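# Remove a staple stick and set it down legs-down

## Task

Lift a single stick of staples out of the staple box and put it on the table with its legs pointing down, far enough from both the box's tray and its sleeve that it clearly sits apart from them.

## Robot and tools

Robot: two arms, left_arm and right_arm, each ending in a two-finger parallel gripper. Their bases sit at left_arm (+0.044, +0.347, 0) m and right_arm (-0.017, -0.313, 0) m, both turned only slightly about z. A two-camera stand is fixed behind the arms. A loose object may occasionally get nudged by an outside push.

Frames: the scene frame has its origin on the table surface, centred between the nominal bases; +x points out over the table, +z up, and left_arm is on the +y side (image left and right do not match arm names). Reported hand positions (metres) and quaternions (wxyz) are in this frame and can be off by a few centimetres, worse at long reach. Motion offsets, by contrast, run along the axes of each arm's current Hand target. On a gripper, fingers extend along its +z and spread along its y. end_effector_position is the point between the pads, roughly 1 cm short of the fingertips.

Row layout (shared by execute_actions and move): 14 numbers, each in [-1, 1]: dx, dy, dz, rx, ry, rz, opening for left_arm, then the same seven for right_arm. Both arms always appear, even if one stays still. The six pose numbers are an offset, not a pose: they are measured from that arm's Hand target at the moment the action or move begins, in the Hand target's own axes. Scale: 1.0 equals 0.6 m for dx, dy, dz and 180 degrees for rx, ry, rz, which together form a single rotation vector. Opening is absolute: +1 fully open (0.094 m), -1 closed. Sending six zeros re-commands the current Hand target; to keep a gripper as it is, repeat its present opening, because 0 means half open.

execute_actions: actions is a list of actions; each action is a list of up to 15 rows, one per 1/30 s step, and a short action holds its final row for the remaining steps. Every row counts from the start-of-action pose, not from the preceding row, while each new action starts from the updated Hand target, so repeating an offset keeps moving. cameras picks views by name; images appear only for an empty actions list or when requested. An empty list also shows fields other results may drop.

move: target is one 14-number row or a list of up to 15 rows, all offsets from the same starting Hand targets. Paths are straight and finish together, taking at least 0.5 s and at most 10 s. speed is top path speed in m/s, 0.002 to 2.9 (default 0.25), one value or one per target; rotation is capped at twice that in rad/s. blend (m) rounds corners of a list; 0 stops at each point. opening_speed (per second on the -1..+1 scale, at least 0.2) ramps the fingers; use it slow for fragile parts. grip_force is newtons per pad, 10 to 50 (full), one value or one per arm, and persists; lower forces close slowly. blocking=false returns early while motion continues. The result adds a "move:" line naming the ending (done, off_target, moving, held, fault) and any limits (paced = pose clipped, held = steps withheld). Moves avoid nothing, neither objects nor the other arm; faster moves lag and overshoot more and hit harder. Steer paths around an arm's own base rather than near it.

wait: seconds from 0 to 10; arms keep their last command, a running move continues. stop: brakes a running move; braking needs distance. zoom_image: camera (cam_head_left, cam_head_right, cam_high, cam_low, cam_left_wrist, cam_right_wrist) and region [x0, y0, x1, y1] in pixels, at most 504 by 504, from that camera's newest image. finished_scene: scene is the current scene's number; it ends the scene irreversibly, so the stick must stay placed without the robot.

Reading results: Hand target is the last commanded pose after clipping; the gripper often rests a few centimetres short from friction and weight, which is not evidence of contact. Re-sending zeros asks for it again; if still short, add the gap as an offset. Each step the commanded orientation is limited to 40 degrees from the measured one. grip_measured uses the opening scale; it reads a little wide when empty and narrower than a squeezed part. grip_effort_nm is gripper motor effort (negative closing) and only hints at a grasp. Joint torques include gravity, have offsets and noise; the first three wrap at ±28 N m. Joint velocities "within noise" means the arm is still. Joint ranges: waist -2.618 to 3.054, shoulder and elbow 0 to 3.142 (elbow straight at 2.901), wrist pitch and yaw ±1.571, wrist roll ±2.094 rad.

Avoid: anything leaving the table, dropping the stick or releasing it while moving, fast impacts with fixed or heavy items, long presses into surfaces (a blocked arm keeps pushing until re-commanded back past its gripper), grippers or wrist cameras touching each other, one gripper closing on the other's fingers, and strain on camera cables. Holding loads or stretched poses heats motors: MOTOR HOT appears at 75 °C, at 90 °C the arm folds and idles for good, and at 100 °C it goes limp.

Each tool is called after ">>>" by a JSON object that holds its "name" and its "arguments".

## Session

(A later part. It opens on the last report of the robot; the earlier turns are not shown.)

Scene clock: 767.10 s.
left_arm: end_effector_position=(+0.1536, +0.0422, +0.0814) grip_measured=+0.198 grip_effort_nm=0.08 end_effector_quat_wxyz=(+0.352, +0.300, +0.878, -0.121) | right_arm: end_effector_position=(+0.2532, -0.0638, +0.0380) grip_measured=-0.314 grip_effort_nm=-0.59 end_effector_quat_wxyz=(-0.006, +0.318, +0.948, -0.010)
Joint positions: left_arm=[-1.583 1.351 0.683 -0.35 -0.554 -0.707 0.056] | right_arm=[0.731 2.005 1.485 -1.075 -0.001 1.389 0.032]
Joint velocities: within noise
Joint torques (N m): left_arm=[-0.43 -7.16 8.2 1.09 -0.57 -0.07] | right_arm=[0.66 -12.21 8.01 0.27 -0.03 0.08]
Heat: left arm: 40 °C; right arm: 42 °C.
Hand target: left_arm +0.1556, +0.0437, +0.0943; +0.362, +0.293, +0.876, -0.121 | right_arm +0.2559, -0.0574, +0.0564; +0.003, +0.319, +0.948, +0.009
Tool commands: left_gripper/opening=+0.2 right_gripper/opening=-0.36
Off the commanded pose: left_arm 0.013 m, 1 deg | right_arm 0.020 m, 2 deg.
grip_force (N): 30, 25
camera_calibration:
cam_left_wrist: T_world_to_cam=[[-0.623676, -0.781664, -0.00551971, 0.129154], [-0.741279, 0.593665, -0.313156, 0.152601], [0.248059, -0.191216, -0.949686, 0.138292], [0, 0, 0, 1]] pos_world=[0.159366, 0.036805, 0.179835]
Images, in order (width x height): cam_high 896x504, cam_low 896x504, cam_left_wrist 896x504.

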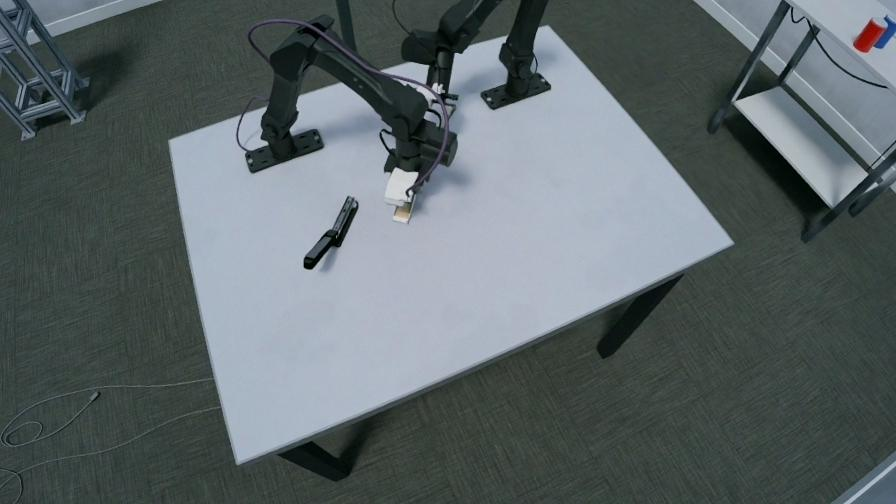

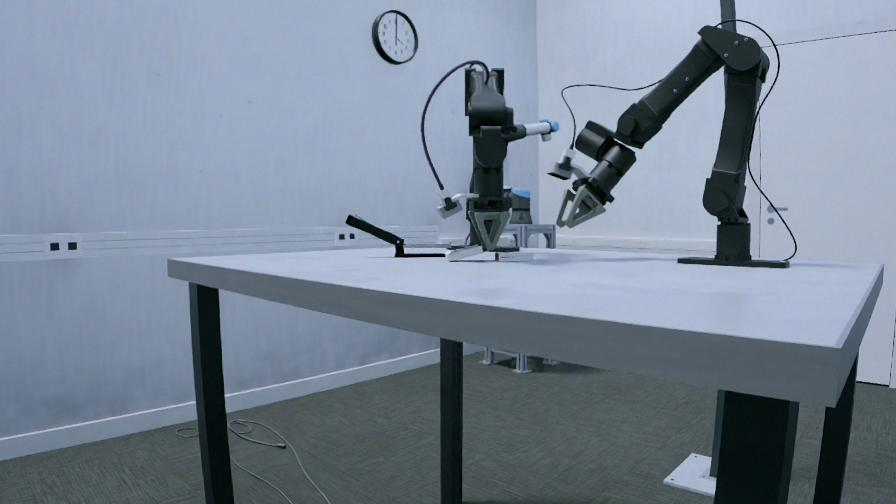

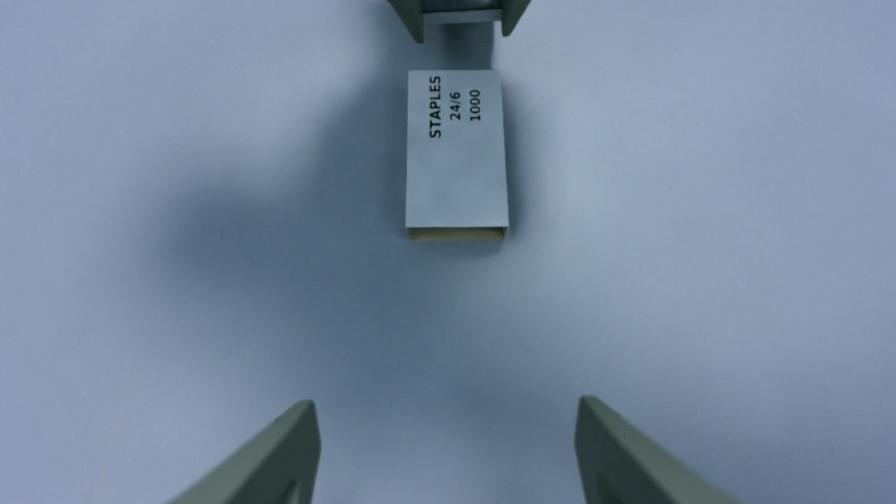

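>>> {"name": "move", "arguments": {"target": [0,0,0,0,0,0,0.2,-0.01,0,-0.033,0,0,0,-0.36], "speed": 0.05, "cameras": ["cam_right_wrist", "cam_low"]}}

>>> {"name": "zoom_image", "arguments": {"camera": "cam_low", "region": [400, 200, 620, 290]}}

Scene clock: 779.27 s.
left_arm: end_effector_position=(+0.1536, +0.0422, +0.0814) grip_measured=+0.198 grip_effort_nm=0.08 end_effector_quat_wxyz=(+0.352, +0.300, +0.878, -0.121) | right_arm: end_effector_position=(+0.2553, -0.0640, +0.0564) grip_measured=-0.314 grip_effort_nm=-0.59 end_effector_quat_wxyz=(-0.007, +0.319, +0.948, -0.012)
Joint positions: left_arm=[-1.583 1.351 0.683 -0.35 -0.554 -0.707 0.056] | right_arm=[0.727 1.996 1.547 -1.149 -0.001 1.387 0.032]
Joint torques (N m): left_arm=[-0.46 -7.15 8.24 1.04 -0.6 -0.07] | right_arm=[-0.5 -12.53 8.18 0.27 -0.03 -0.07]
Heat: left arm: 40 °C; right arm: 44 °C.
Hand target: left_arm +0.1556, +0.0437, +0.0943; +0.362, +0.293, +0.876, -0.121 | right_arm +0.2604, -0.0614, +0.0762; +0.003, +0.319, +0.948, +0.009
Off the commanded pose: left_arm 0.013 m, 1 deg | right_arm 0.021 m, 3 deg.
grip_force (N): 30, 25
move: off_target (left_arm, right_arm)
camera_calibration:
cam_right_wrist: T_world_to_cam=[[-0.608076, -0.792798, 0.0414033, 0.102508], [-0.70146, 0.560978, 0.439612, 0.228381], [-0.37175, 0.238275, -0.897233, 0.251299], [0, 0, 0, 1]] pos_world=[0.315953, -0.106727, 0.12083]
Images, in order (width x height): cam_low 896x504, cam_right_wrist 896x504.

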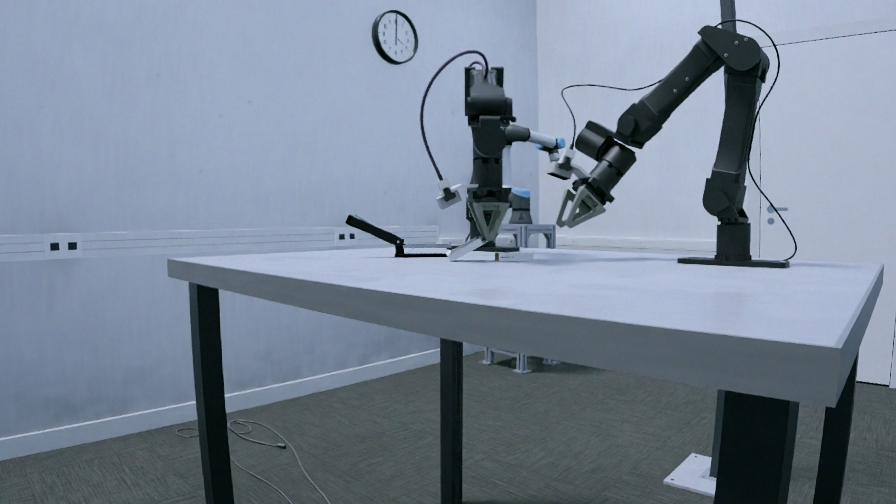

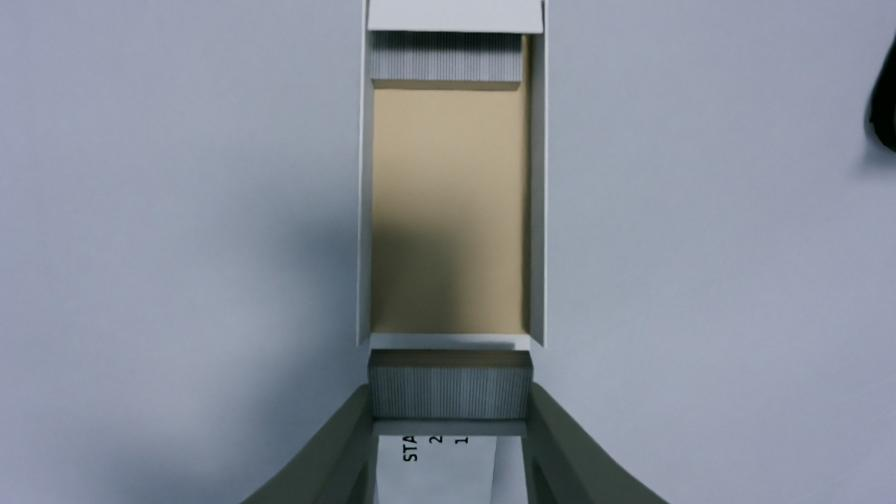

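Scaled by 2.291 from the camera's 896x504 image, which has a finer 1280x720 frame.

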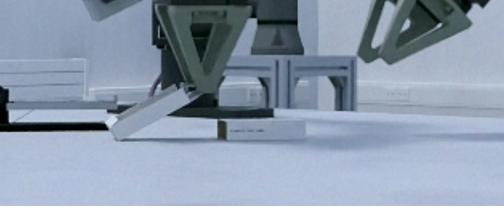

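>>> {"name": "execute_actions", "arguments": {"actions": [], "cameras": ["cam_left_wrist"]}}

>>> {"name": "zoom_image", "arguments": {"camera": "cam_left_wrist", "region": [380, 0, 540, 80]}}

>>> {"name": "zoom_image", "arguments": {"camera": "cam_right_wrist", "region": [340, 320, 560, 460]}}

Scene clock: 807.57 s.
left_arm: end_effector_position=(+0.1536, +0.0422, +0.0814) grip_measured=+0.198 grip_effort_nm=0.08 end_effector_quat_wxyz=(+0.352, +0.300, +0.878, -0.121) | right_arm: end_effector_position=(+0.2552, -0.0641, +0.0564) grip_measured=-0.314 grip_effort_nm=-0.59 end_effector_quat_wxyz=(-0.007, +0.319, +0.948, -0.012)
Joint positions: left_arm=[-1.583 1.351 0.683 -0.35 -0.554 -0.707 0.056] | right_arm=[0.727 1.996 1.547 -1.149 -0.001 1.387 0.032]
Joint velocities: within noise
Joint torques (N m): left_arm=[-0.7 -7.2 8.13 1.09 -0.61 -0.07] | right_arm=[-0.47 -12.53 8.21 0.25 -0.03 -0.06]
Heat: left arm: 41 °C; right arm: 40 °C.
Hand target: left_arm +0.1556, +0.0437, +0.0943; +0.362, +0.293, +0.876, -0.121 | right_arm +0.2605, -0.0613, +0.0762; +0.003, +0.319, +0.948, +0.009
Tool commands: left_gripper/opening=+0.2 right_gripper/opening=-0.36
Off the commanded pose: left_arm 0.013 m, 1 deg | right_arm 0.021 m, 3 deg.
grip_force (N): 30, 25
camera_calibration:
cam_left_wrist: T_world_to_cam=[[-0.623676, -0.781664, -0.00551971, 0.129154], [-0.741279, 0.593665, -0.313156, 0.152601], [0.248059, -0.191216, -0.949686, 0.138292], [0, 0, 0, 1]] pos_world=[0.159366, 0.036805, 0.179835]
Images, in order (width x height): cam_left_wrist 896x504.

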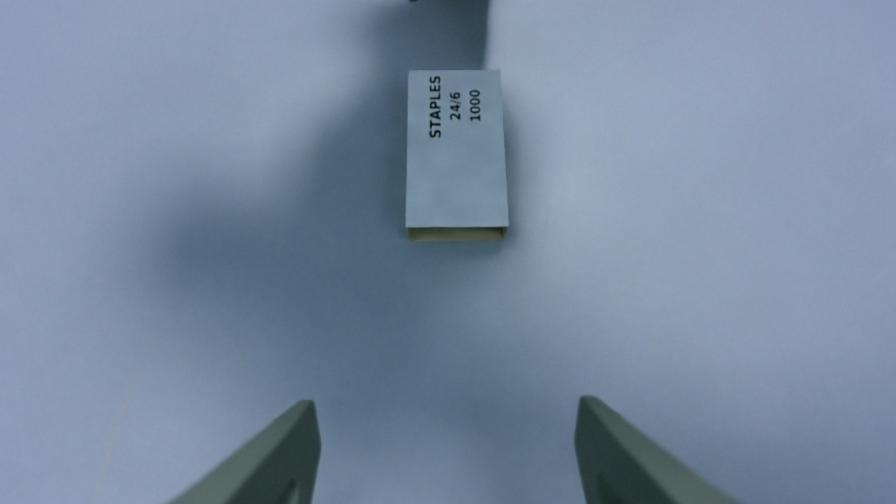

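Scaled by 3.150 from the camera's 896x504 image, which has a finer 1280x720 frame.

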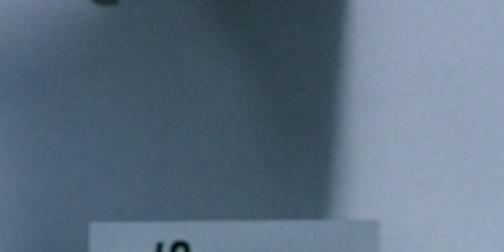

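This scene's latest camera images include none from cam_right_wrist. They are from: cam_left_wrist. cam_right_wrist's image comes with the result of a call that names it in "cameras".

>>> {"name": "move", "arguments": {"target": [[0,0,0,0,0,0,0.2,0.01,0,0.085,0,0,0,-0.36],[0,0,0,0,0,0,0.2,0.01,0,0.107,0,0,0,-0.36]], "speed": [0.08,0.03], "blend": [0.01,0], "cameras": ["cam_right_wrist", "cam_low"]}}

>>> {"name": "zoom_image", "arguments": {"camera": "cam_right_wrist", "region": [340, 320, 560, 460]}}

>>> {"name": "zoom_image", "arguments": {"camera": "cam_low", "region": [430, 220, 560, 280]}}

Scene clock: 828.80 s.
left_arm: end_effector_position=(+0.1536, +0.0422, +0.0814) grip_measured=+0.198 grip_effort_nm=0.08 end_effector_quat_wxyz=(+0.352, +0.300, +0.878, -0.121) | right_arm: end_effector_position=(+0.2557, -0.0610, +0.0166) grip_measured=-0.314 grip_effort_nm=-0.59 end_effector_quat_wxyz=(+0.002, +0.318, +0.948, +0.004)
Joint positions: left_arm=[-1.583 1.351 0.683 -0.35 -0.554 -0.707 0.056] | right_arm=[0.732 2.015 1.411 -0.959 -0.001 1.39 0.032]
Joint torques (N m): left_arm=[-0.61 -7.04 8.17 1.09 -0.59 -0.06] | right_arm=[0.62 -8.36 5.29 0.79 -0.04 0.09]
Heat: left arm: 41 °C; right arm: 39 °C.
Hand target: left_arm +0.1556, +0.0437, +0.0943; +0.362, +0.293, +0.876, -0.121 | right_arm +0.2565, -0.0567, +0.0121; +0.003, +0.319, +0.948, +0.009
Off the commanded pose: left_arm 0.013 m, 1 deg | right_arm 0.006 m, 1 deg.
grip_force (N): 30, 25
move: off_target (left_arm); blend cut to 0.0066 m at target 1
camera_calibration:
cam_right_wrist: T_world_to_cam=[[-0.607226, -0.7945, 0.00687154, 0.107009], [-0.71382, 0.549321, 0.434405, 0.246989], [-0.348909, 0.258877, -0.900692, 0.210492], [0, 0, 0, 1]] pos_world=[0.314727, -0.105149, 0.0815596]
Images, in order (width x height): cam_low 896x504, cam_right_wrist 896x504.

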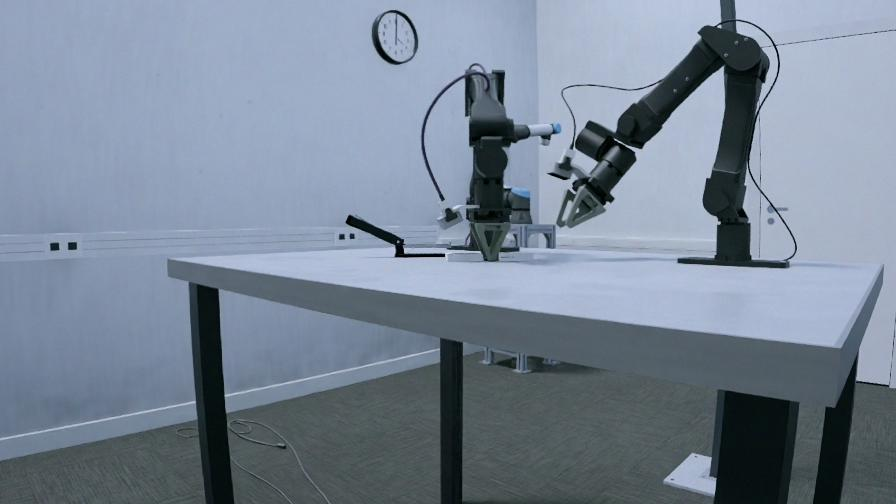

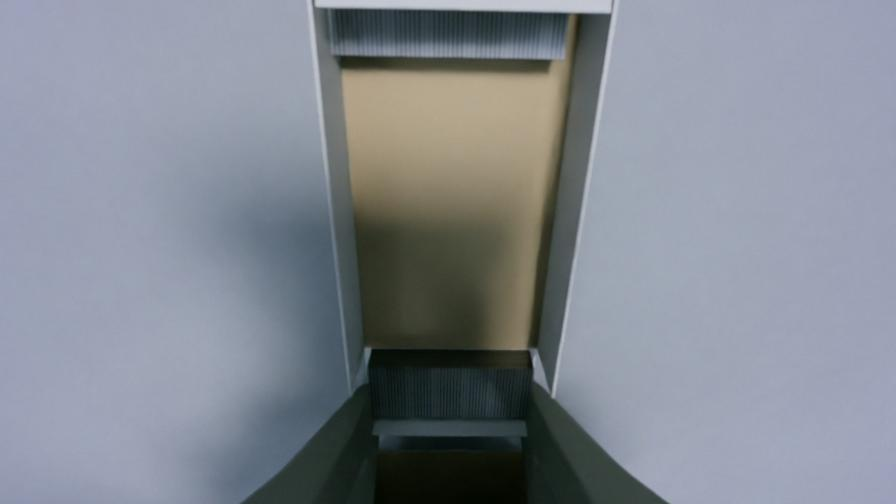

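Scaled by 2.291 from the camera's 896x504 image, which has a finer 1280x720 frame.

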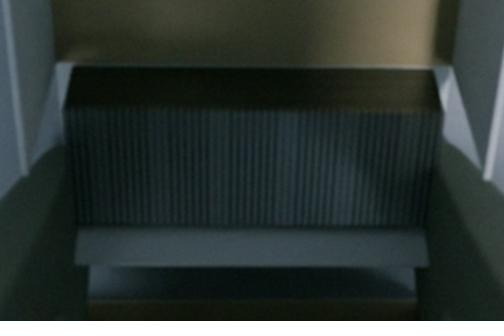

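Scaled by 3.877 from the camera's 896x504 image, which has a finer 1280x720 frame.

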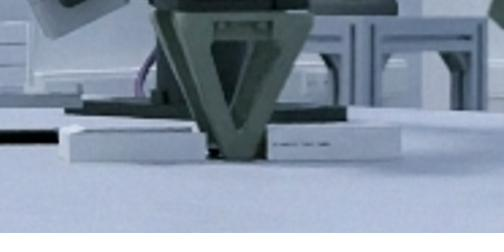

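>>> {"name": "zoom_image", "arguments": {"camera": "cam_low", "region": [470, 240, 520, 270]}}

Scaled by 10.080 from the camera's 896x504 image, which has a finer 1280x720 frame.

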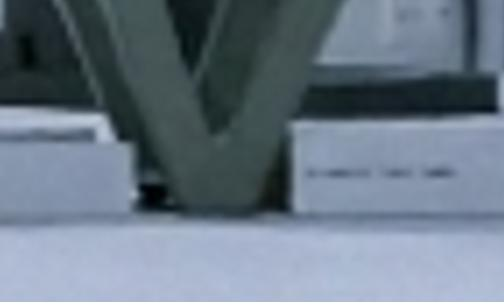

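>>> {"name": "move", "arguments": {"target": [[0,0,0,0,0,0,0.2,0,0,0,0,0,0,-0.15],[0,0,0,0,0,0,0.2,0,0,-0.018,0,0,0,-0.15]], "speed": [0.04,0.04], "opening_speed": 0.4, "cameras": ["cam_right_wrist", "cam_low"]}}

>>> {"name": "zoom_image", "arguments": {"camera": "cam_low", "region": [470, 240, 520, 270]}}

>>> {"name": "zoom_image", "arguments": {"camera": "cam_right_wrist", "region": [340, 320, 560, 460]}}

Scene clock: 848.97 s.
left_arm: end_effector_position=(+0.1536, +0.0422, +0.0814) grip_measured=+0.198 grip_effort_nm=0.08 end_effector_quat_wxyz=(+0.352, +0.300, +0.878, -0.121) | right_arm: end_effector_position=(+0.2565, -0.0602, +0.0167) grip_measured=-0.153 grip_effort_nm=0.13 end_effector_quat_wxyz=(+0.003, +0.318, +0.948, +0.006)
Joint positions: left_arm=[-1.583 1.351 0.683 -0.35 -0.554 -0.707 0.056] | right_arm=[0.732 2.015 1.411 -0.954 -0.001 1.39 0.04]
Joint torques (N m): left_arm=[-0.53 -7.05 8.32 1.11 -0.6 -0.07] | right_arm=[0.61 -9.7 7.23 0.35 -0.04 0.07]
Heat: left arm: 41 °C; right arm: 40 °C.
Hand target: left_arm +0.1556, +0.0437, +0.0943; +0.362, +0.293, +0.876, -0.121 | right_arm +0.2564, -0.0569, +0.0229; +0.003, +0.319, +0.948, +0.009
Off the commanded pose: left_arm 0.013 m, 1 deg | right_arm 0.007 m, 0 deg.
grip_force (N): 30, 25
move: off_target (left_arm)
camera_calibration:
cam_right_wrist: T_world_to_cam=[[-0.607195, -0.794549, 0.00234788, 0.10826], [-0.715305, 0.547918, 0.433734, 0.24749], [-0.345909, 0.261682, -0.901038, 0.210049], [0, 0, 0, 1]] pos_world=[0.315423, -0.104552, 0.0816632]
Images, in order (width x height): cam_low 896x504, cam_right_wrist 896x504.

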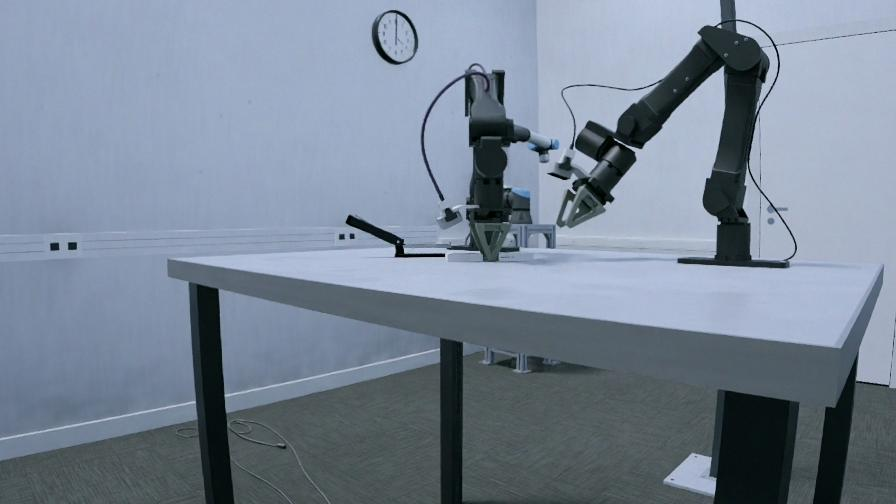

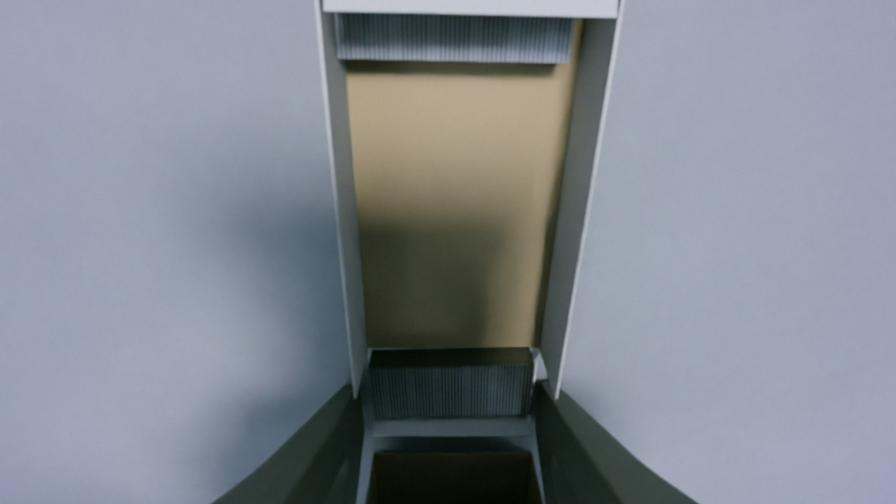

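Scaled by 10.080 from the camera's 896x504 image, which has a finer 1280x720 frame.

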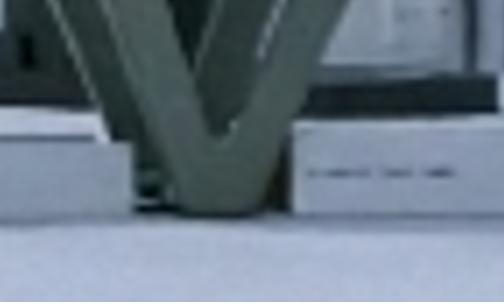

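Scaled by 2.291 from the camera's 896x504 image, which has a finer 1280x720 frame.

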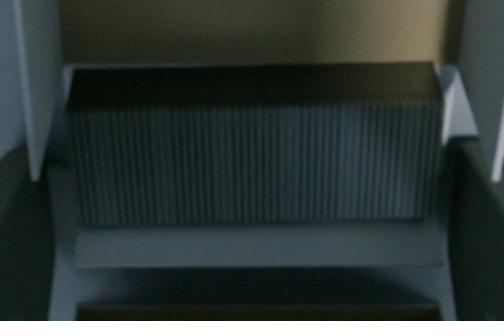

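>>> {"name": "move", "arguments": {"target": [[0,0,0,0,0,0,0.2,0,0,0,0,0,0,-0.34],[0,0,0,0,0,0,0.2,-0.055,0,0,0,0,0,-0.34],[0,0,0,0,0,0,0.2,-0.055,0,0,0,0,0,-0.12]], "speed": [0.04,0.08,0.05], "cameras": ["cam_right_wrist"]}}

>>> {"name": "zoom_image", "arguments": {"camera": "cam_right_wrist", "region": [300, 280, 600, 504]}}

Scene clock: 873.33 s.
left_arm: end_effector_position=(+0.1536, +0.0422, +0.0814) grip_measured=+0.198 grip_effort_nm=0.08 end_effector_quat_wxyz=(+0.352, +0.300, +0.878, -0.121) | right_arm: end_effector_position=(+0.2801, -0.0804, +0.0196) grip_measured=-0.123 grip_effort_nm=0.13 end_effector_quat_wxyz=(+0.004, +0.323, +0.946, +0.008)
Joint positions: left_arm=[-1.583 1.351 0.683 -0.35 -0.554 -0.707 0.056] | right_arm=[0.649 2.025 1.438 -0.967 -0.003 1.318 0.041]
Joint torques (N m): left_arm=[-0.47 -7.05 8.24 1.04 -0.62 -0.08] | right_arm=[0.27 -8.57 8.16 0.34 -0.03 -0.08]
Heat: left arm: 41 °C; right arm: 41 °C.
Hand target: left_arm +0.1556, +0.0437, +0.0943; +0.362, +0.293, +0.876, -0.121 | right_arm +0.2826, -0.0768, +0.0229; +0.003, +0.319, +0.948, +0.009
Off the commanded pose: left_arm 0.013 m, 1 deg | right_arm 0.005 m, 0 deg.
grip_force (N): 30, 25
move: off_target (left_arm)
camera_calibration:
cam_right_wrist: T_world_to_cam=[[-0.615328, -0.788269, -0.0019968, 0.109423], [-0.710844, 0.553791, 0.43361, 0.273432], [-0.340695, 0.268231, -0.901099, 0.225181], [0, 0, 0, 1]] pos_world=[0.338417, -0.12557, 0.0845659]
Images, in order (width x height): cam_right_wrist 896x504.

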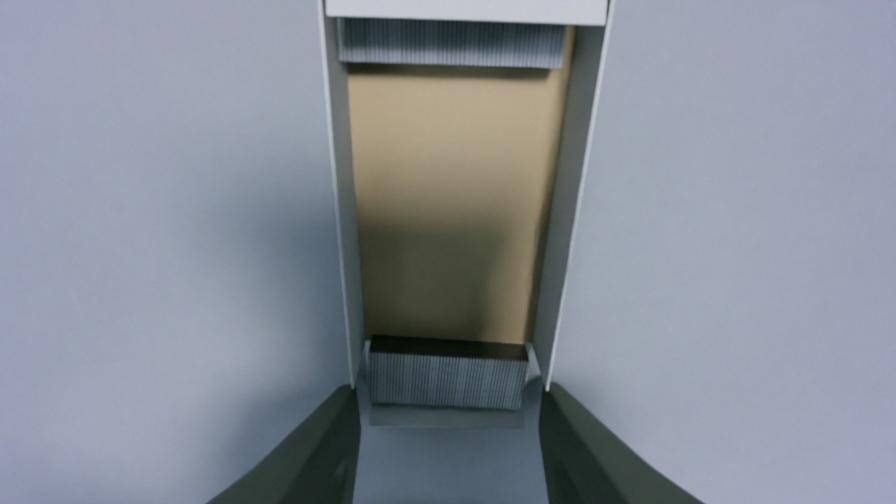

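Scaled by 1.680 from the camera's 896x504 image, which has a finer 1280x720 frame.

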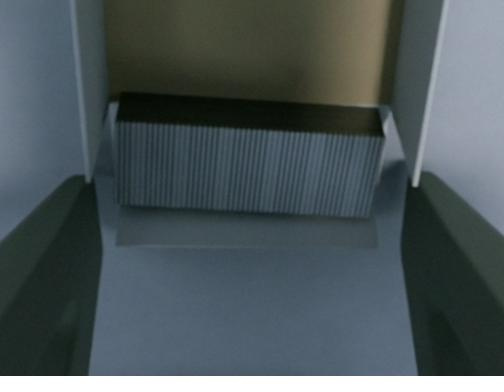

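>>> {"name": "move", "arguments": {"target": [[0,0,0,0,0,0,0.2,0,0,-0.1167,0,0,0,-0.12],[0,0,0,0,0,0,0.2,0.0333,0,-0.1167,0,0,-0.5,-1]], "speed": [0.1,0.25], "grip_force": [30,50], "cameras": ["cam_right_wrist"]}}

Scene clock: 916.83 s.
left_arm: end_effector_position=(+0.1536, +0.0422, +0.0814) grip_measured=+0.198 grip_effort_nm=0.08 end_effector_quat_wxyz=(+0.352, +0.300, +0.878, -0.121) | right_arm: end_effector_position=(+0.2679, -0.0670, +0.0763) grip_measured=-0.987 grip_effort_nm=-0.74 end_effector_quat_wxyz=(-0.009, -0.439, +0.898, -0.001)
Joint positions: left_arm=[-1.583 1.351 0.683 -0.35 -0.554 -0.707 0.056] | right_arm=[0.697 2.002 1.636 -1.222 -0.003 -0.201 0.001]
Joint torques (N m): left_arm=[-0.46 -7.12 8.05 1.09 -0.57 -0.1] | right_arm=[0.53 -13.31 6.02 0.34 -0.02 -0.07]
Heat: left arm: 41 °C; right arm: 37 °C.
Hand target: left_arm +0.1556, +0.0437, +0.0943; +0.362, +0.293, +0.876, -0.121 | right_arm +0.2659, -0.0659, +0.0928; +0.008, -0.444, +0.896, +0.004
Off the commanded pose: left_arm 0.013 m, 1 deg | right_arm 0.017 m, 2 deg.
grip_force (N): 30, 50
move: off_target (left_arm, right_arm); target 2's new opening was sent with right_arm's hand 0.017 m and 2 deg from that target
camera_calibration:
cam_right_wrist: T_world_to_cam=[[0.78608, -0.618058, 0.00904514, -0.252281], [-0.555289, -0.699668, 0.449576, 0.105767], [-0.271535, -0.358425, -0.893196, 0.207462], [0, 0, 0, 1]] pos_world=[0.313378, -0.00756273, 0.140035]
Images, in order (width x height): cam_right_wrist 896x504.

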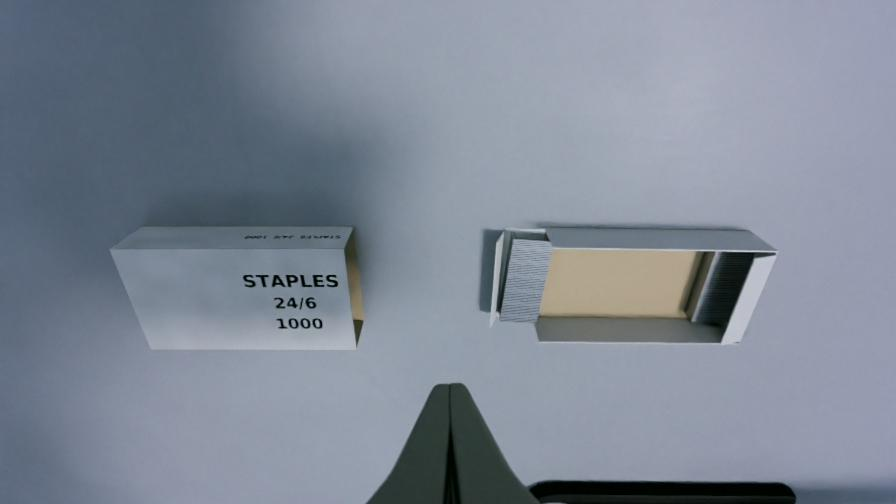

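>>> {"name": "move", "arguments": {"target": [[0,0,0,0,0,0,0.2,0,0,0.085,0,0,0,-1],[0,0,0,0,0,0,0.2,0,0,0.128,0,0,0,-1]], "speed": [0.15,0.05], "blend": [0.01,0], "cameras": ["cam_right_wrist"]}}

Scene clock: 955.63 s.
left_arm: end_effector_position=(+0.1536, +0.0422, +0.0814) grip_measured=+0.198 grip_effort_nm=0.08 end_effector_quat_wxyz=(+0.352, +0.300, +0.878, -0.121) | right_arm: end_effector_position=(+0.2652, -0.0694, +0.0185) grip_measured=-0.987 grip_effort_nm=-0.74 end_effector_quat_wxyz=(+0.002, -0.439, +0.898, +0.002)
Joint positions: left_arm=[-1.583 1.351 0.683 -0.35 -0.554 -0.707 0.056] | right_arm=[0.697 2.022 1.429 -0.974 -0.003 -0.201 0.001]
Joint torques (N m): left_arm=[-0.47 -7.1 8.17 1.06 -0.56 -0.07] | right_arm=[0.64 -8.87 5.57 0.71 -0.01 -0.07]
Heat: left arm: 41 °C; right arm: 39 °C.
Hand target: left_arm +0.1556, +0.0437, +0.0943; +0.362, +0.293, +0.876, -0.121 | right_arm +0.2667, -0.0648, +0.0160; +0.008, -0.444, +0.896, +0.004
Off the commanded pose: left_arm 0.013 m, 1 deg | right_arm 0.005 m, 1 deg.
grip_force (N): 30, 50
move: off_target (left_arm)
camera_calibration:
cam_right_wrist: T_world_to_cam=[[0.785883, -0.618237, 0.0130291, -0.25111], [-0.562293, -0.705684, 0.431087, 0.13045], [-0.25732, -0.346111, -0.902216, 0.151432], [0, 0, 0, 1]] pos_world=[0.309661, -0.0107771, 0.0836608]
Images, in order (width x height): cam_right_wrist 896x504.

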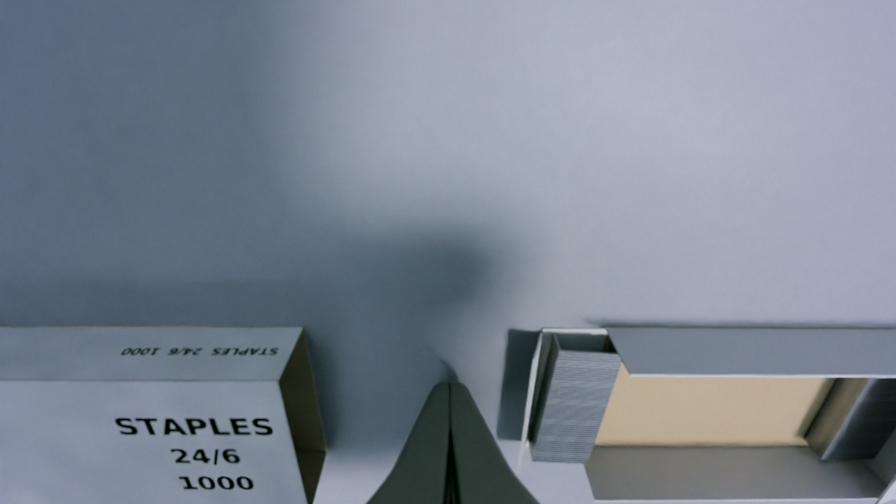

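>>> {"name": "move", "arguments": {"target": [0,0,0,0,0,0,0.2,-0.005,-0.053,-0.003,0,0,0,-1], "speed": 0.05, "cameras": ["cam_right_wrist"]}}

Scene clock: 973.20 s.
left_arm: end_effector_position=(+0.1536, +0.0422, +0.0814) grip_measured=+0.198 grip_effort_nm=0.08 end_effector_quat_wxyz=(+0.352, +0.300, +0.878, -0.121) | right_arm: end_effector_position=(+0.2885, -0.0847, +0.0164) grip_measured=-0.987 grip_effort_nm=-0.74 end_effector_quat_wxyz=(+0.004, -0.442, +0.897, +0.002)
Joint positions: left_arm=[-1.583 1.351 0.683 -0.35 -0.554 -0.707 0.056] | right_arm=[0.627 2.05 1.462 -0.973 -0.003 -0.278 0.001]
Joint torques (N m): left_arm=[-0.61 -7.19 8.28 1.04 -0.56 -0.04] | right_arm=[-0.2 -8.51 7.94 0.47 -0.03 -0.09]
Heat: left arm: 41 °C; right arm: 40 °C.
Hand target: left_arm +0.1556, +0.0437, +0.0943; +0.362, +0.293, +0.876, -0.121 | right_arm +0.2938, -0.0815, +0.0179; +0.008, -0.444, +0.896, +0.004
Off the commanded pose: left_arm 0.013 m, 1 deg | right_arm 0.006 m, 1 deg.
grip_force (N): 30, 50
move: off_target (left_arm)
camera_calibration:
cam_right_wrist: T_world_to_cam=[[0.789804, -0.613186, 0.0145934, -0.279599], [-0.559749, -0.71084, 0.425897, 0.132485], [-0.25078, -0.344543, -0.904654, 0.148578], [0, 0, 0, 1]] pos_world=[0.332247, -0.0260786, 0.0820676]
Images, in order (width x height): cam_right_wrist 896x504.

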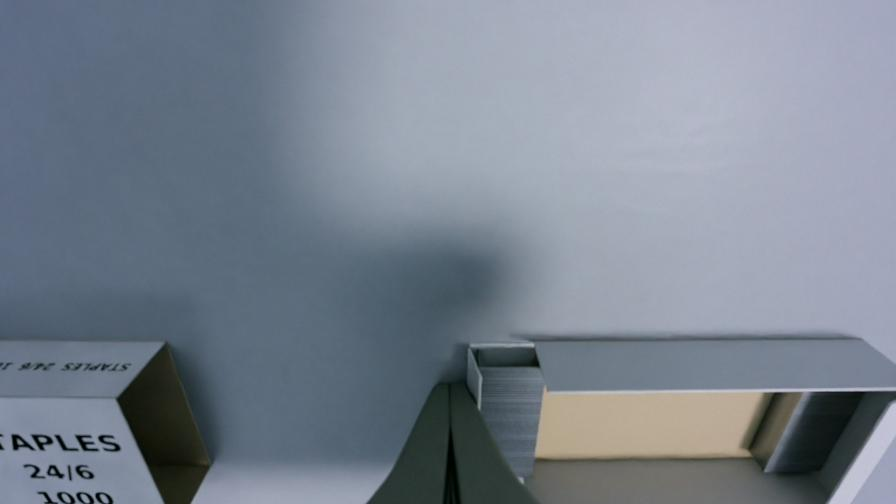

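>>> {"name": "move", "arguments": {"target": [0,0,0,0,0,0,0.2,0,-0.05,-0.003,0,0,0,-1], "speed": 0.04, "cameras": ["cam_right_wrist"]}}

Scene clock: 978.73 s.
left_arm: end_effector_position=(+0.1536, +0.0422, +0.0814) grip_measured=+0.198 grip_effort_nm=0.08 end_effector_quat_wxyz=(+0.352, +0.300, +0.878, -0.121) | right_arm: end_effector_position=(+0.3136, -0.1022, +0.0168) grip_measured=-0.987 grip_effort_nm=-0.74 end_effector_quat_wxyz=(+0.006, -0.442, +0.897, +0.002)
Joint positions: left_arm=[-1.583 1.351 0.683 -0.35 -0.554 -0.707 0.056] | right_arm=[0.553 2.085 1.517 -0.989 -0.003 -0.352 0.001]
Joint torques (N m): left_arm=[-0.43 -7.05 8.14 1.06 -0.6 -0.09] | right_arm=[-0.17 -9.03 8.18 0.37 -0.03 -0.09]
Heat: left arm: 41 °C; right arm: 40 °C.
Hand target: left_arm +0.1556, +0.0437, +0.0943; +0.362, +0.293, +0.876, -0.121 | right_arm +0.3177, -0.0998, +0.0196; +0.008, -0.444, +0.896, +0.004
Off the commanded pose: left_arm 0.013 m, 1 deg | right_arm 0.006 m, 0 deg.
grip_force (N): 30, 50
move: off_target (left_arm)
camera_calibration:
cam_right_wrist: T_world_to_cam=[[0.78928, -0.613809, 0.0165899, -0.31007], [-0.561903, -0.711114, 0.422589, 0.134683], [-0.247592, -0.342863, -0.90617, 0.148364], [0, 0, 0, 1]] pos_world=[0.357144, -0.0436806, 0.0826712]
Images, in order (width x height): cam_right_wrist 896x504.

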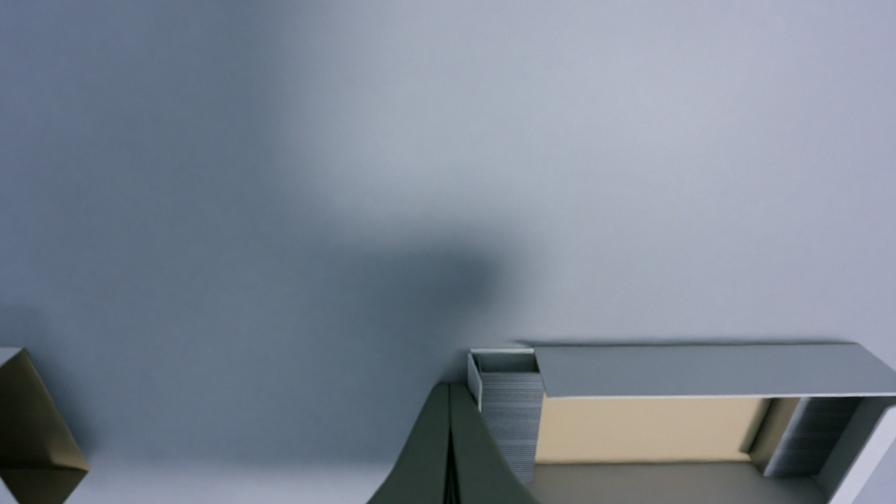

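>>> {"name": "zoom_image", "arguments": {"camera": "cam_right_wrist", "region": [420, 320, 640, 504]}}

Scaled by 2.291 from the camera's 896x504 image, which has a finer 1280x720 frame.

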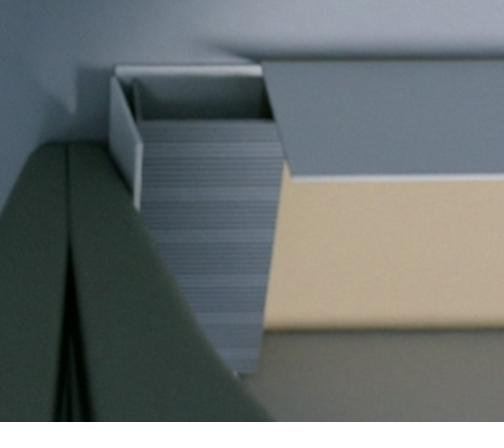

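>>> {"name": "move", "arguments": {"target": [[0,0,0,0,0,0,0.2,0,0.005,-0.09,0,0,0,-1],[0,0,0,0,0,0,0.2,0,0.005,-0.09,0,0,0,0.02]], "speed": [0.12,0.12], "cameras": ["cam_right_wrist"]}}

Scene clock: 1033.40 s.
left_arm: end_effector_position=(+0.1536, +0.0422, +0.0814) grip_measured=+0.198 grip_effort_nm=0.08 end_effector_quat_wxyz=(+0.352, +0.300, +0.878, -0.121) | right_arm: end_effector_position=(+0.3100, -0.1044, +0.0531) grip_measured=+0.017 grip_effort_nm=0.13 end_effector_quat_wxyz=(-0.017, -0.442, +0.897, +0.000)
Joint positions: left_arm=[-1.583 1.351 0.683 -0.35 -0.554 -0.707 0.056] | right_arm=[0.553 2.078 1.655 -1.182 -0.003 -0.352 0.048]
Joint torques (N m): left_arm=[-0.28 -6.91 8.13 1.06 -0.6 -0.07] | right_arm=[0.43 -13.22 8.17 0.29 -0.04 -0.03]
Heat: left arm: 41 °C; right arm: 39 °C.
Hand target: left_arm +0.1556, +0.0437, +0.0943; +0.362, +0.293, +0.876, -0.121 | right_arm +0.3148, -0.0988, +0.0737; +0.008, -0.444, +0.896, +0.004
Off the commanded pose: left_arm 0.013 m, 1 deg | right_arm 0.022 m, 3 deg.
grip_force (N): 30, 50
move: off_target (left_arm, right_arm); target 2's new opening was sent with right_arm's hand 0.022 m and 3 deg from that target
camera_calibration:
cam_right_wrist: T_world_to_cam=[[0.789854, -0.613295, 0.000549429, -0.308521], [-0.543931, -0.700107, 0.462589, 0.109102], [-0.283319, -0.365677, -0.886573, 0.187261], [0, 0, 0, 1]] pos_world=[0.356085, -0.044354, 0.11572]
Images, in order (width x height): cam_right_wrist 896x504.

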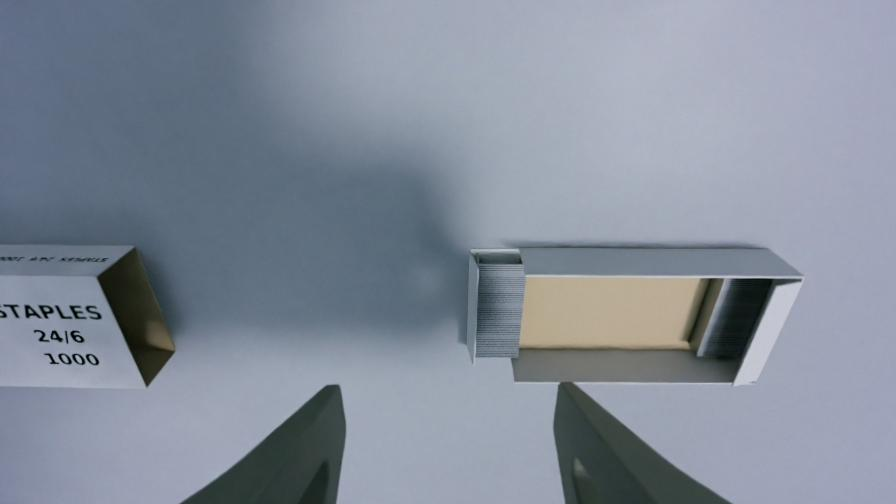

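>>> {"name": "move", "arguments": {"target": [0,0,0,0,0,0,0.2,-0.01,0,0.07,0,0,0,0.16], "speed": 0.08, "cameras": ["cam_right_wrist"]}}

Scene clock: 1047.47 s.
left_arm: end_effector_position=(+0.1536, +0.0422, +0.0814) grip_measured=+0.198 grip_effort_nm=0.08 end_effector_quat_wxyz=(+0.352, +0.300, +0.878, -0.121) | right_arm: end_effector_position=(+0.3170, -0.0979, +0.0345) grip_measured=+0.157 grip_effort_nm=0.13 end_effector_quat_wxyz=(+0.002, -0.444, +0.896, +0.002)
Joint positions: left_arm=[-1.583 1.351 0.683 -0.35 -0.554 -0.707 0.056] | right_arm=[0.557 2.093 1.603 -1.076 -0.003 -0.352 0.054]
Joint torques (N m): left_arm=[-0.5 -7.08 8.1 1.06 -0.57 -0.08] | right_arm=[0.62 -9.5 5.71 0.74 -0.05 0.03]
Heat: left arm: 41 °C; right arm: 43 °C.
Hand target: left_arm +0.1556, +0.0437, +0.0943; +0.362, +0.293, +0.876, -0.121 | right_arm +0.3188, -0.0933, +0.0318; +0.008, -0.444, +0.896, +0.004
Off the commanded pose: left_arm 0.013 m, 1 deg | right_arm 0.006 m, 1 deg.
grip_force (N): 30, 50
move: off_target (left_arm)
camera_calibration:
cam_right_wrist: T_world_to_cam=[[0.792454, -0.609779, 0.0136343, -0.310938], [-0.555181, -0.711883, 0.430112, 0.129696], [-0.252567, -0.348414, -0.902673, 0.16762], [0, 0, 0, 1]] pos_world=[0.360745, -0.0388738, 0.0997619]
Images, in order (width x height): cam_right_wrist 896x504.

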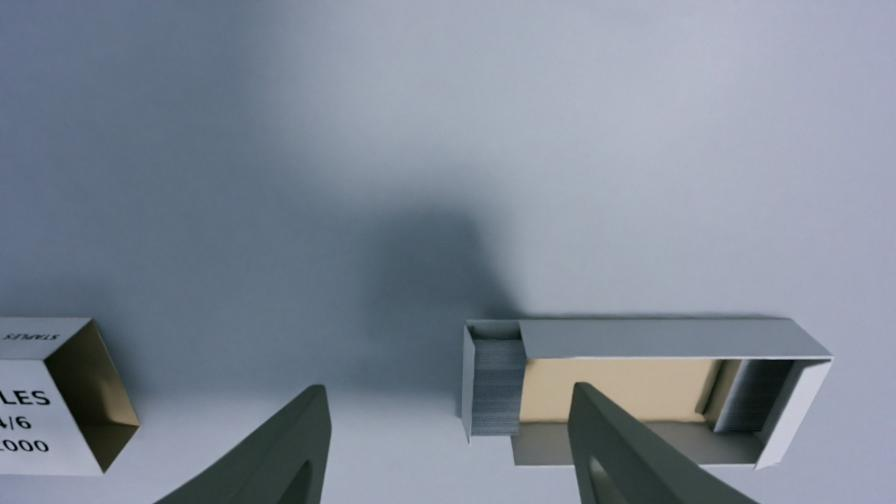

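>>> {"name": "move", "arguments": {"target": [0,0,0,0,0,0,0.2,0.007,0,0.0238,0,0,0,0.16], "speed": 0.05, "cameras": ["cam_right_wrist"]}}

Scene clock: 1058.63 s.
left_arm: end_effector_position=(+0.1536, +0.0422, +0.0814) grip_measured=+0.198 grip_effort_nm=0.08 end_effector_quat_wxyz=(+0.352, +0.300, +0.878, -0.121) | right_arm: end_effector_position=(+0.3143, -0.0996, +0.0211) grip_measured=+0.157 grip_effort_nm=0.13 end_effector_quat_wxyz=(+0.003, -0.444, +0.896, +0.002)
Joint positions: left_arm=[-1.583 1.351 0.683 -0.35 -0.554 -0.707 0.056] | right_arm=[0.557 2.093 1.547 -1.018 -0.003 -0.352 0.054]
Joint torques (N m): left_arm=[-0.68 -7.01 8.18 1.06 -0.62 -0.02] | right_arm=[0.24 -9.29 5.57 0.74 -0.04 0]
Heat: left arm: 41 °C; right arm: 41 °C.
Hand target: left_arm +0.1556, +0.0437, +0.0943; +0.362, +0.293, +0.876, -0.121 | right_arm +0.3164, -0.0964, +0.0174; +0.008, -0.444, +0.896, +0.004
Off the commanded pose: left_arm 0.013 m, 1 deg | right_arm 0.005 m, 1 deg.
grip_force (N): 30, 50
move: off_target (left_arm)
camera_calibration:
cam_right_wrist: T_world_to_cam=[[0.792396, -0.609833, 0.0145333, -0.309696], [-0.556162, -0.712461, 0.427882, 0.133055], [-0.250582, -0.347135, -0.903718, 0.153804], [0, 0, 0, 1]] pos_world=[0.357942, -0.0406753, 0.0865647]
Images, in order (width x height): cam_right_wrist 896x504.

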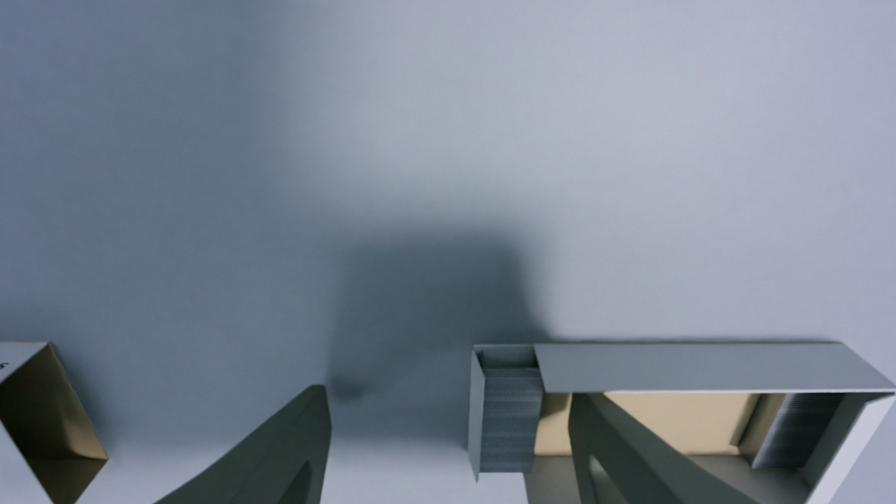

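>>> {"name": "move", "arguments": {"target": [0,0,0,0,0,0,0.2,0,0.0333,0.0075,0,0,0,0.16], "speed": 0.04, "cameras": ["cam_right_wrist"]}}

Scene clock: 1064.33 s.
left_arm: end_effector_position=(+0.1536, +0.0422, +0.0814) grip_measured=+0.198 grip_effort_nm=0.08 end_effector_quat_wxyz=(+0.352, +0.300, +0.878, -0.121) | right_arm: end_effector_position=(+0.3045, -0.0905, +0.0161) grip_measured=+0.157 grip_effort_nm=0.12 end_effector_quat_wxyz=(+0.003, -0.443, +0.897, -0.003)
Joint positions: left_arm=[-1.583 1.351 0.683 -0.35 -0.554 -0.707 0.056] | right_arm=[0.595 2.089 1.521 -0.998 0.007 -0.311 0.054]
Joint torques (N m): left_arm=[-0.62 -7.13 8.13 1.1 -0.59 -0.1] | right_arm=[1.32 -10.33 4.01 0.83 -0.11 0.09]
Heat: left arm: 41 °C; right arm: 40 °C.
Hand target: left_arm +0.1556, +0.0437, +0.0943; +0.362, +0.293, +0.876, -0.121 | right_arm +0.3005, -0.0843, +0.0129; +0.008, -0.444, +0.896, +0.004
Off the commanded pose: left_arm 0.013 m, 1 deg | right_arm 0.008 m, 1 deg.
grip_force (N): 30, 50
move: off_target (left_arm)
camera_calibration:
cam_right_wrist: T_world_to_cam=[[0.790412, -0.612146, 0.0229609, -0.295978], [-0.559911, -0.706744, 0.43245, 0.137822], [-0.248495, -0.354669, -0.901366, 0.148617], [0, 0, 0, 1]] pos_world=[0.348043, -0.0310667, 0.0811527]
Images, in order (width x height): cam_right_wrist 896x504.

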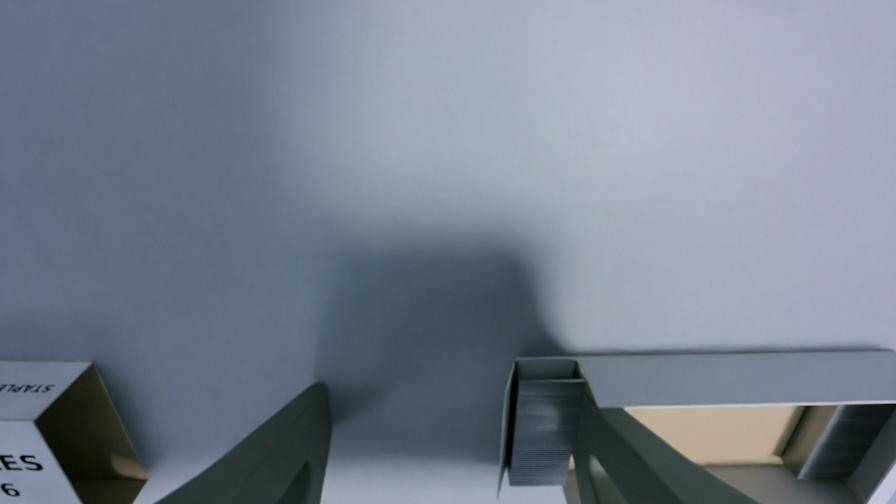

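>>> {"name": "move", "arguments": {"target": [0,0,0,0,0,0,0.2,0,0.03,-0.007,0,0,0,0.16], "speed": 0.04, "cameras": ["cam_right_wrist"]}}

Scene clock: 1068.97 s.
left_arm: end_effector_position=(+0.1536, +0.0422, +0.0814) grip_measured=+0.198 grip_effort_nm=0.08 end_effector_quat_wxyz=(+0.352, +0.300, +0.878, -0.121) | right_arm: end_effector_position=(+0.2897, -0.0778, +0.0162) grip_measured=+0.157 grip_effort_nm=0.12 end_effector_quat_wxyz=(+0.002, -0.444, +0.896, -0.003)
Joint positions: left_arm=[-1.583 1.351 0.683 -0.35 -0.554 -0.707 0.056] | right_arm=[0.644 2.074 1.499 -0.991 0.007 -0.265 0.054]
Joint torques (N m): left_arm=[-0.5 -6.98 8.09 1.06 -0.62 -0.07] | right_arm=[0.92 -10.92 4.36 0.71 -0.1 0.04]
Heat: left arm: 41 °C; right arm: 41 °C.
Hand target: left_arm +0.1556, +0.0437, +0.0943; +0.362, +0.293, +0.876, -0.121 | right_arm +0.2862, -0.0734, +0.0171; +0.008, -0.444, +0.896, +0.004
Off the commanded pose: left_arm 0.013 m, 1 deg | right_arm 0.006 m, 1 deg.
grip_force (N): 30, 50
move: off_target (left_arm)
camera_calibration:
cam_right_wrist: T_world_to_cam=[[0.792305, -0.609712, 0.0224548, -0.276907], [-0.557276, -0.708201, 0.433469, 0.137539], [-0.248388, -0.355953, -0.900889, 0.149355], [0, 0, 0, 1]] pos_world=[0.33314, -0.018265, 0.0811515]
Images, in order (width x height): cam_right_wrist 896x504.

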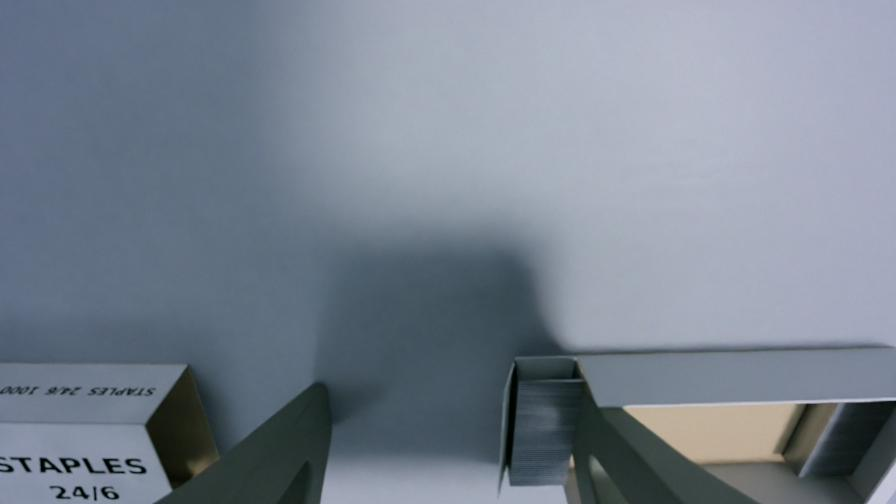

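>>> {"name": "zoom_image", "arguments": {"camera": "cam_right_wrist", "region": [460, 330, 700, 504]}}

Scaled by 2.100 from the camera's 896x504 image, which has a finer 1280x720 frame.

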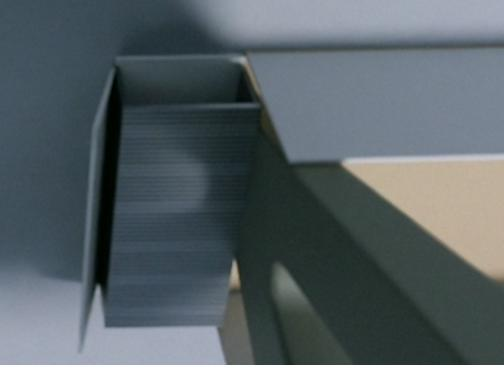

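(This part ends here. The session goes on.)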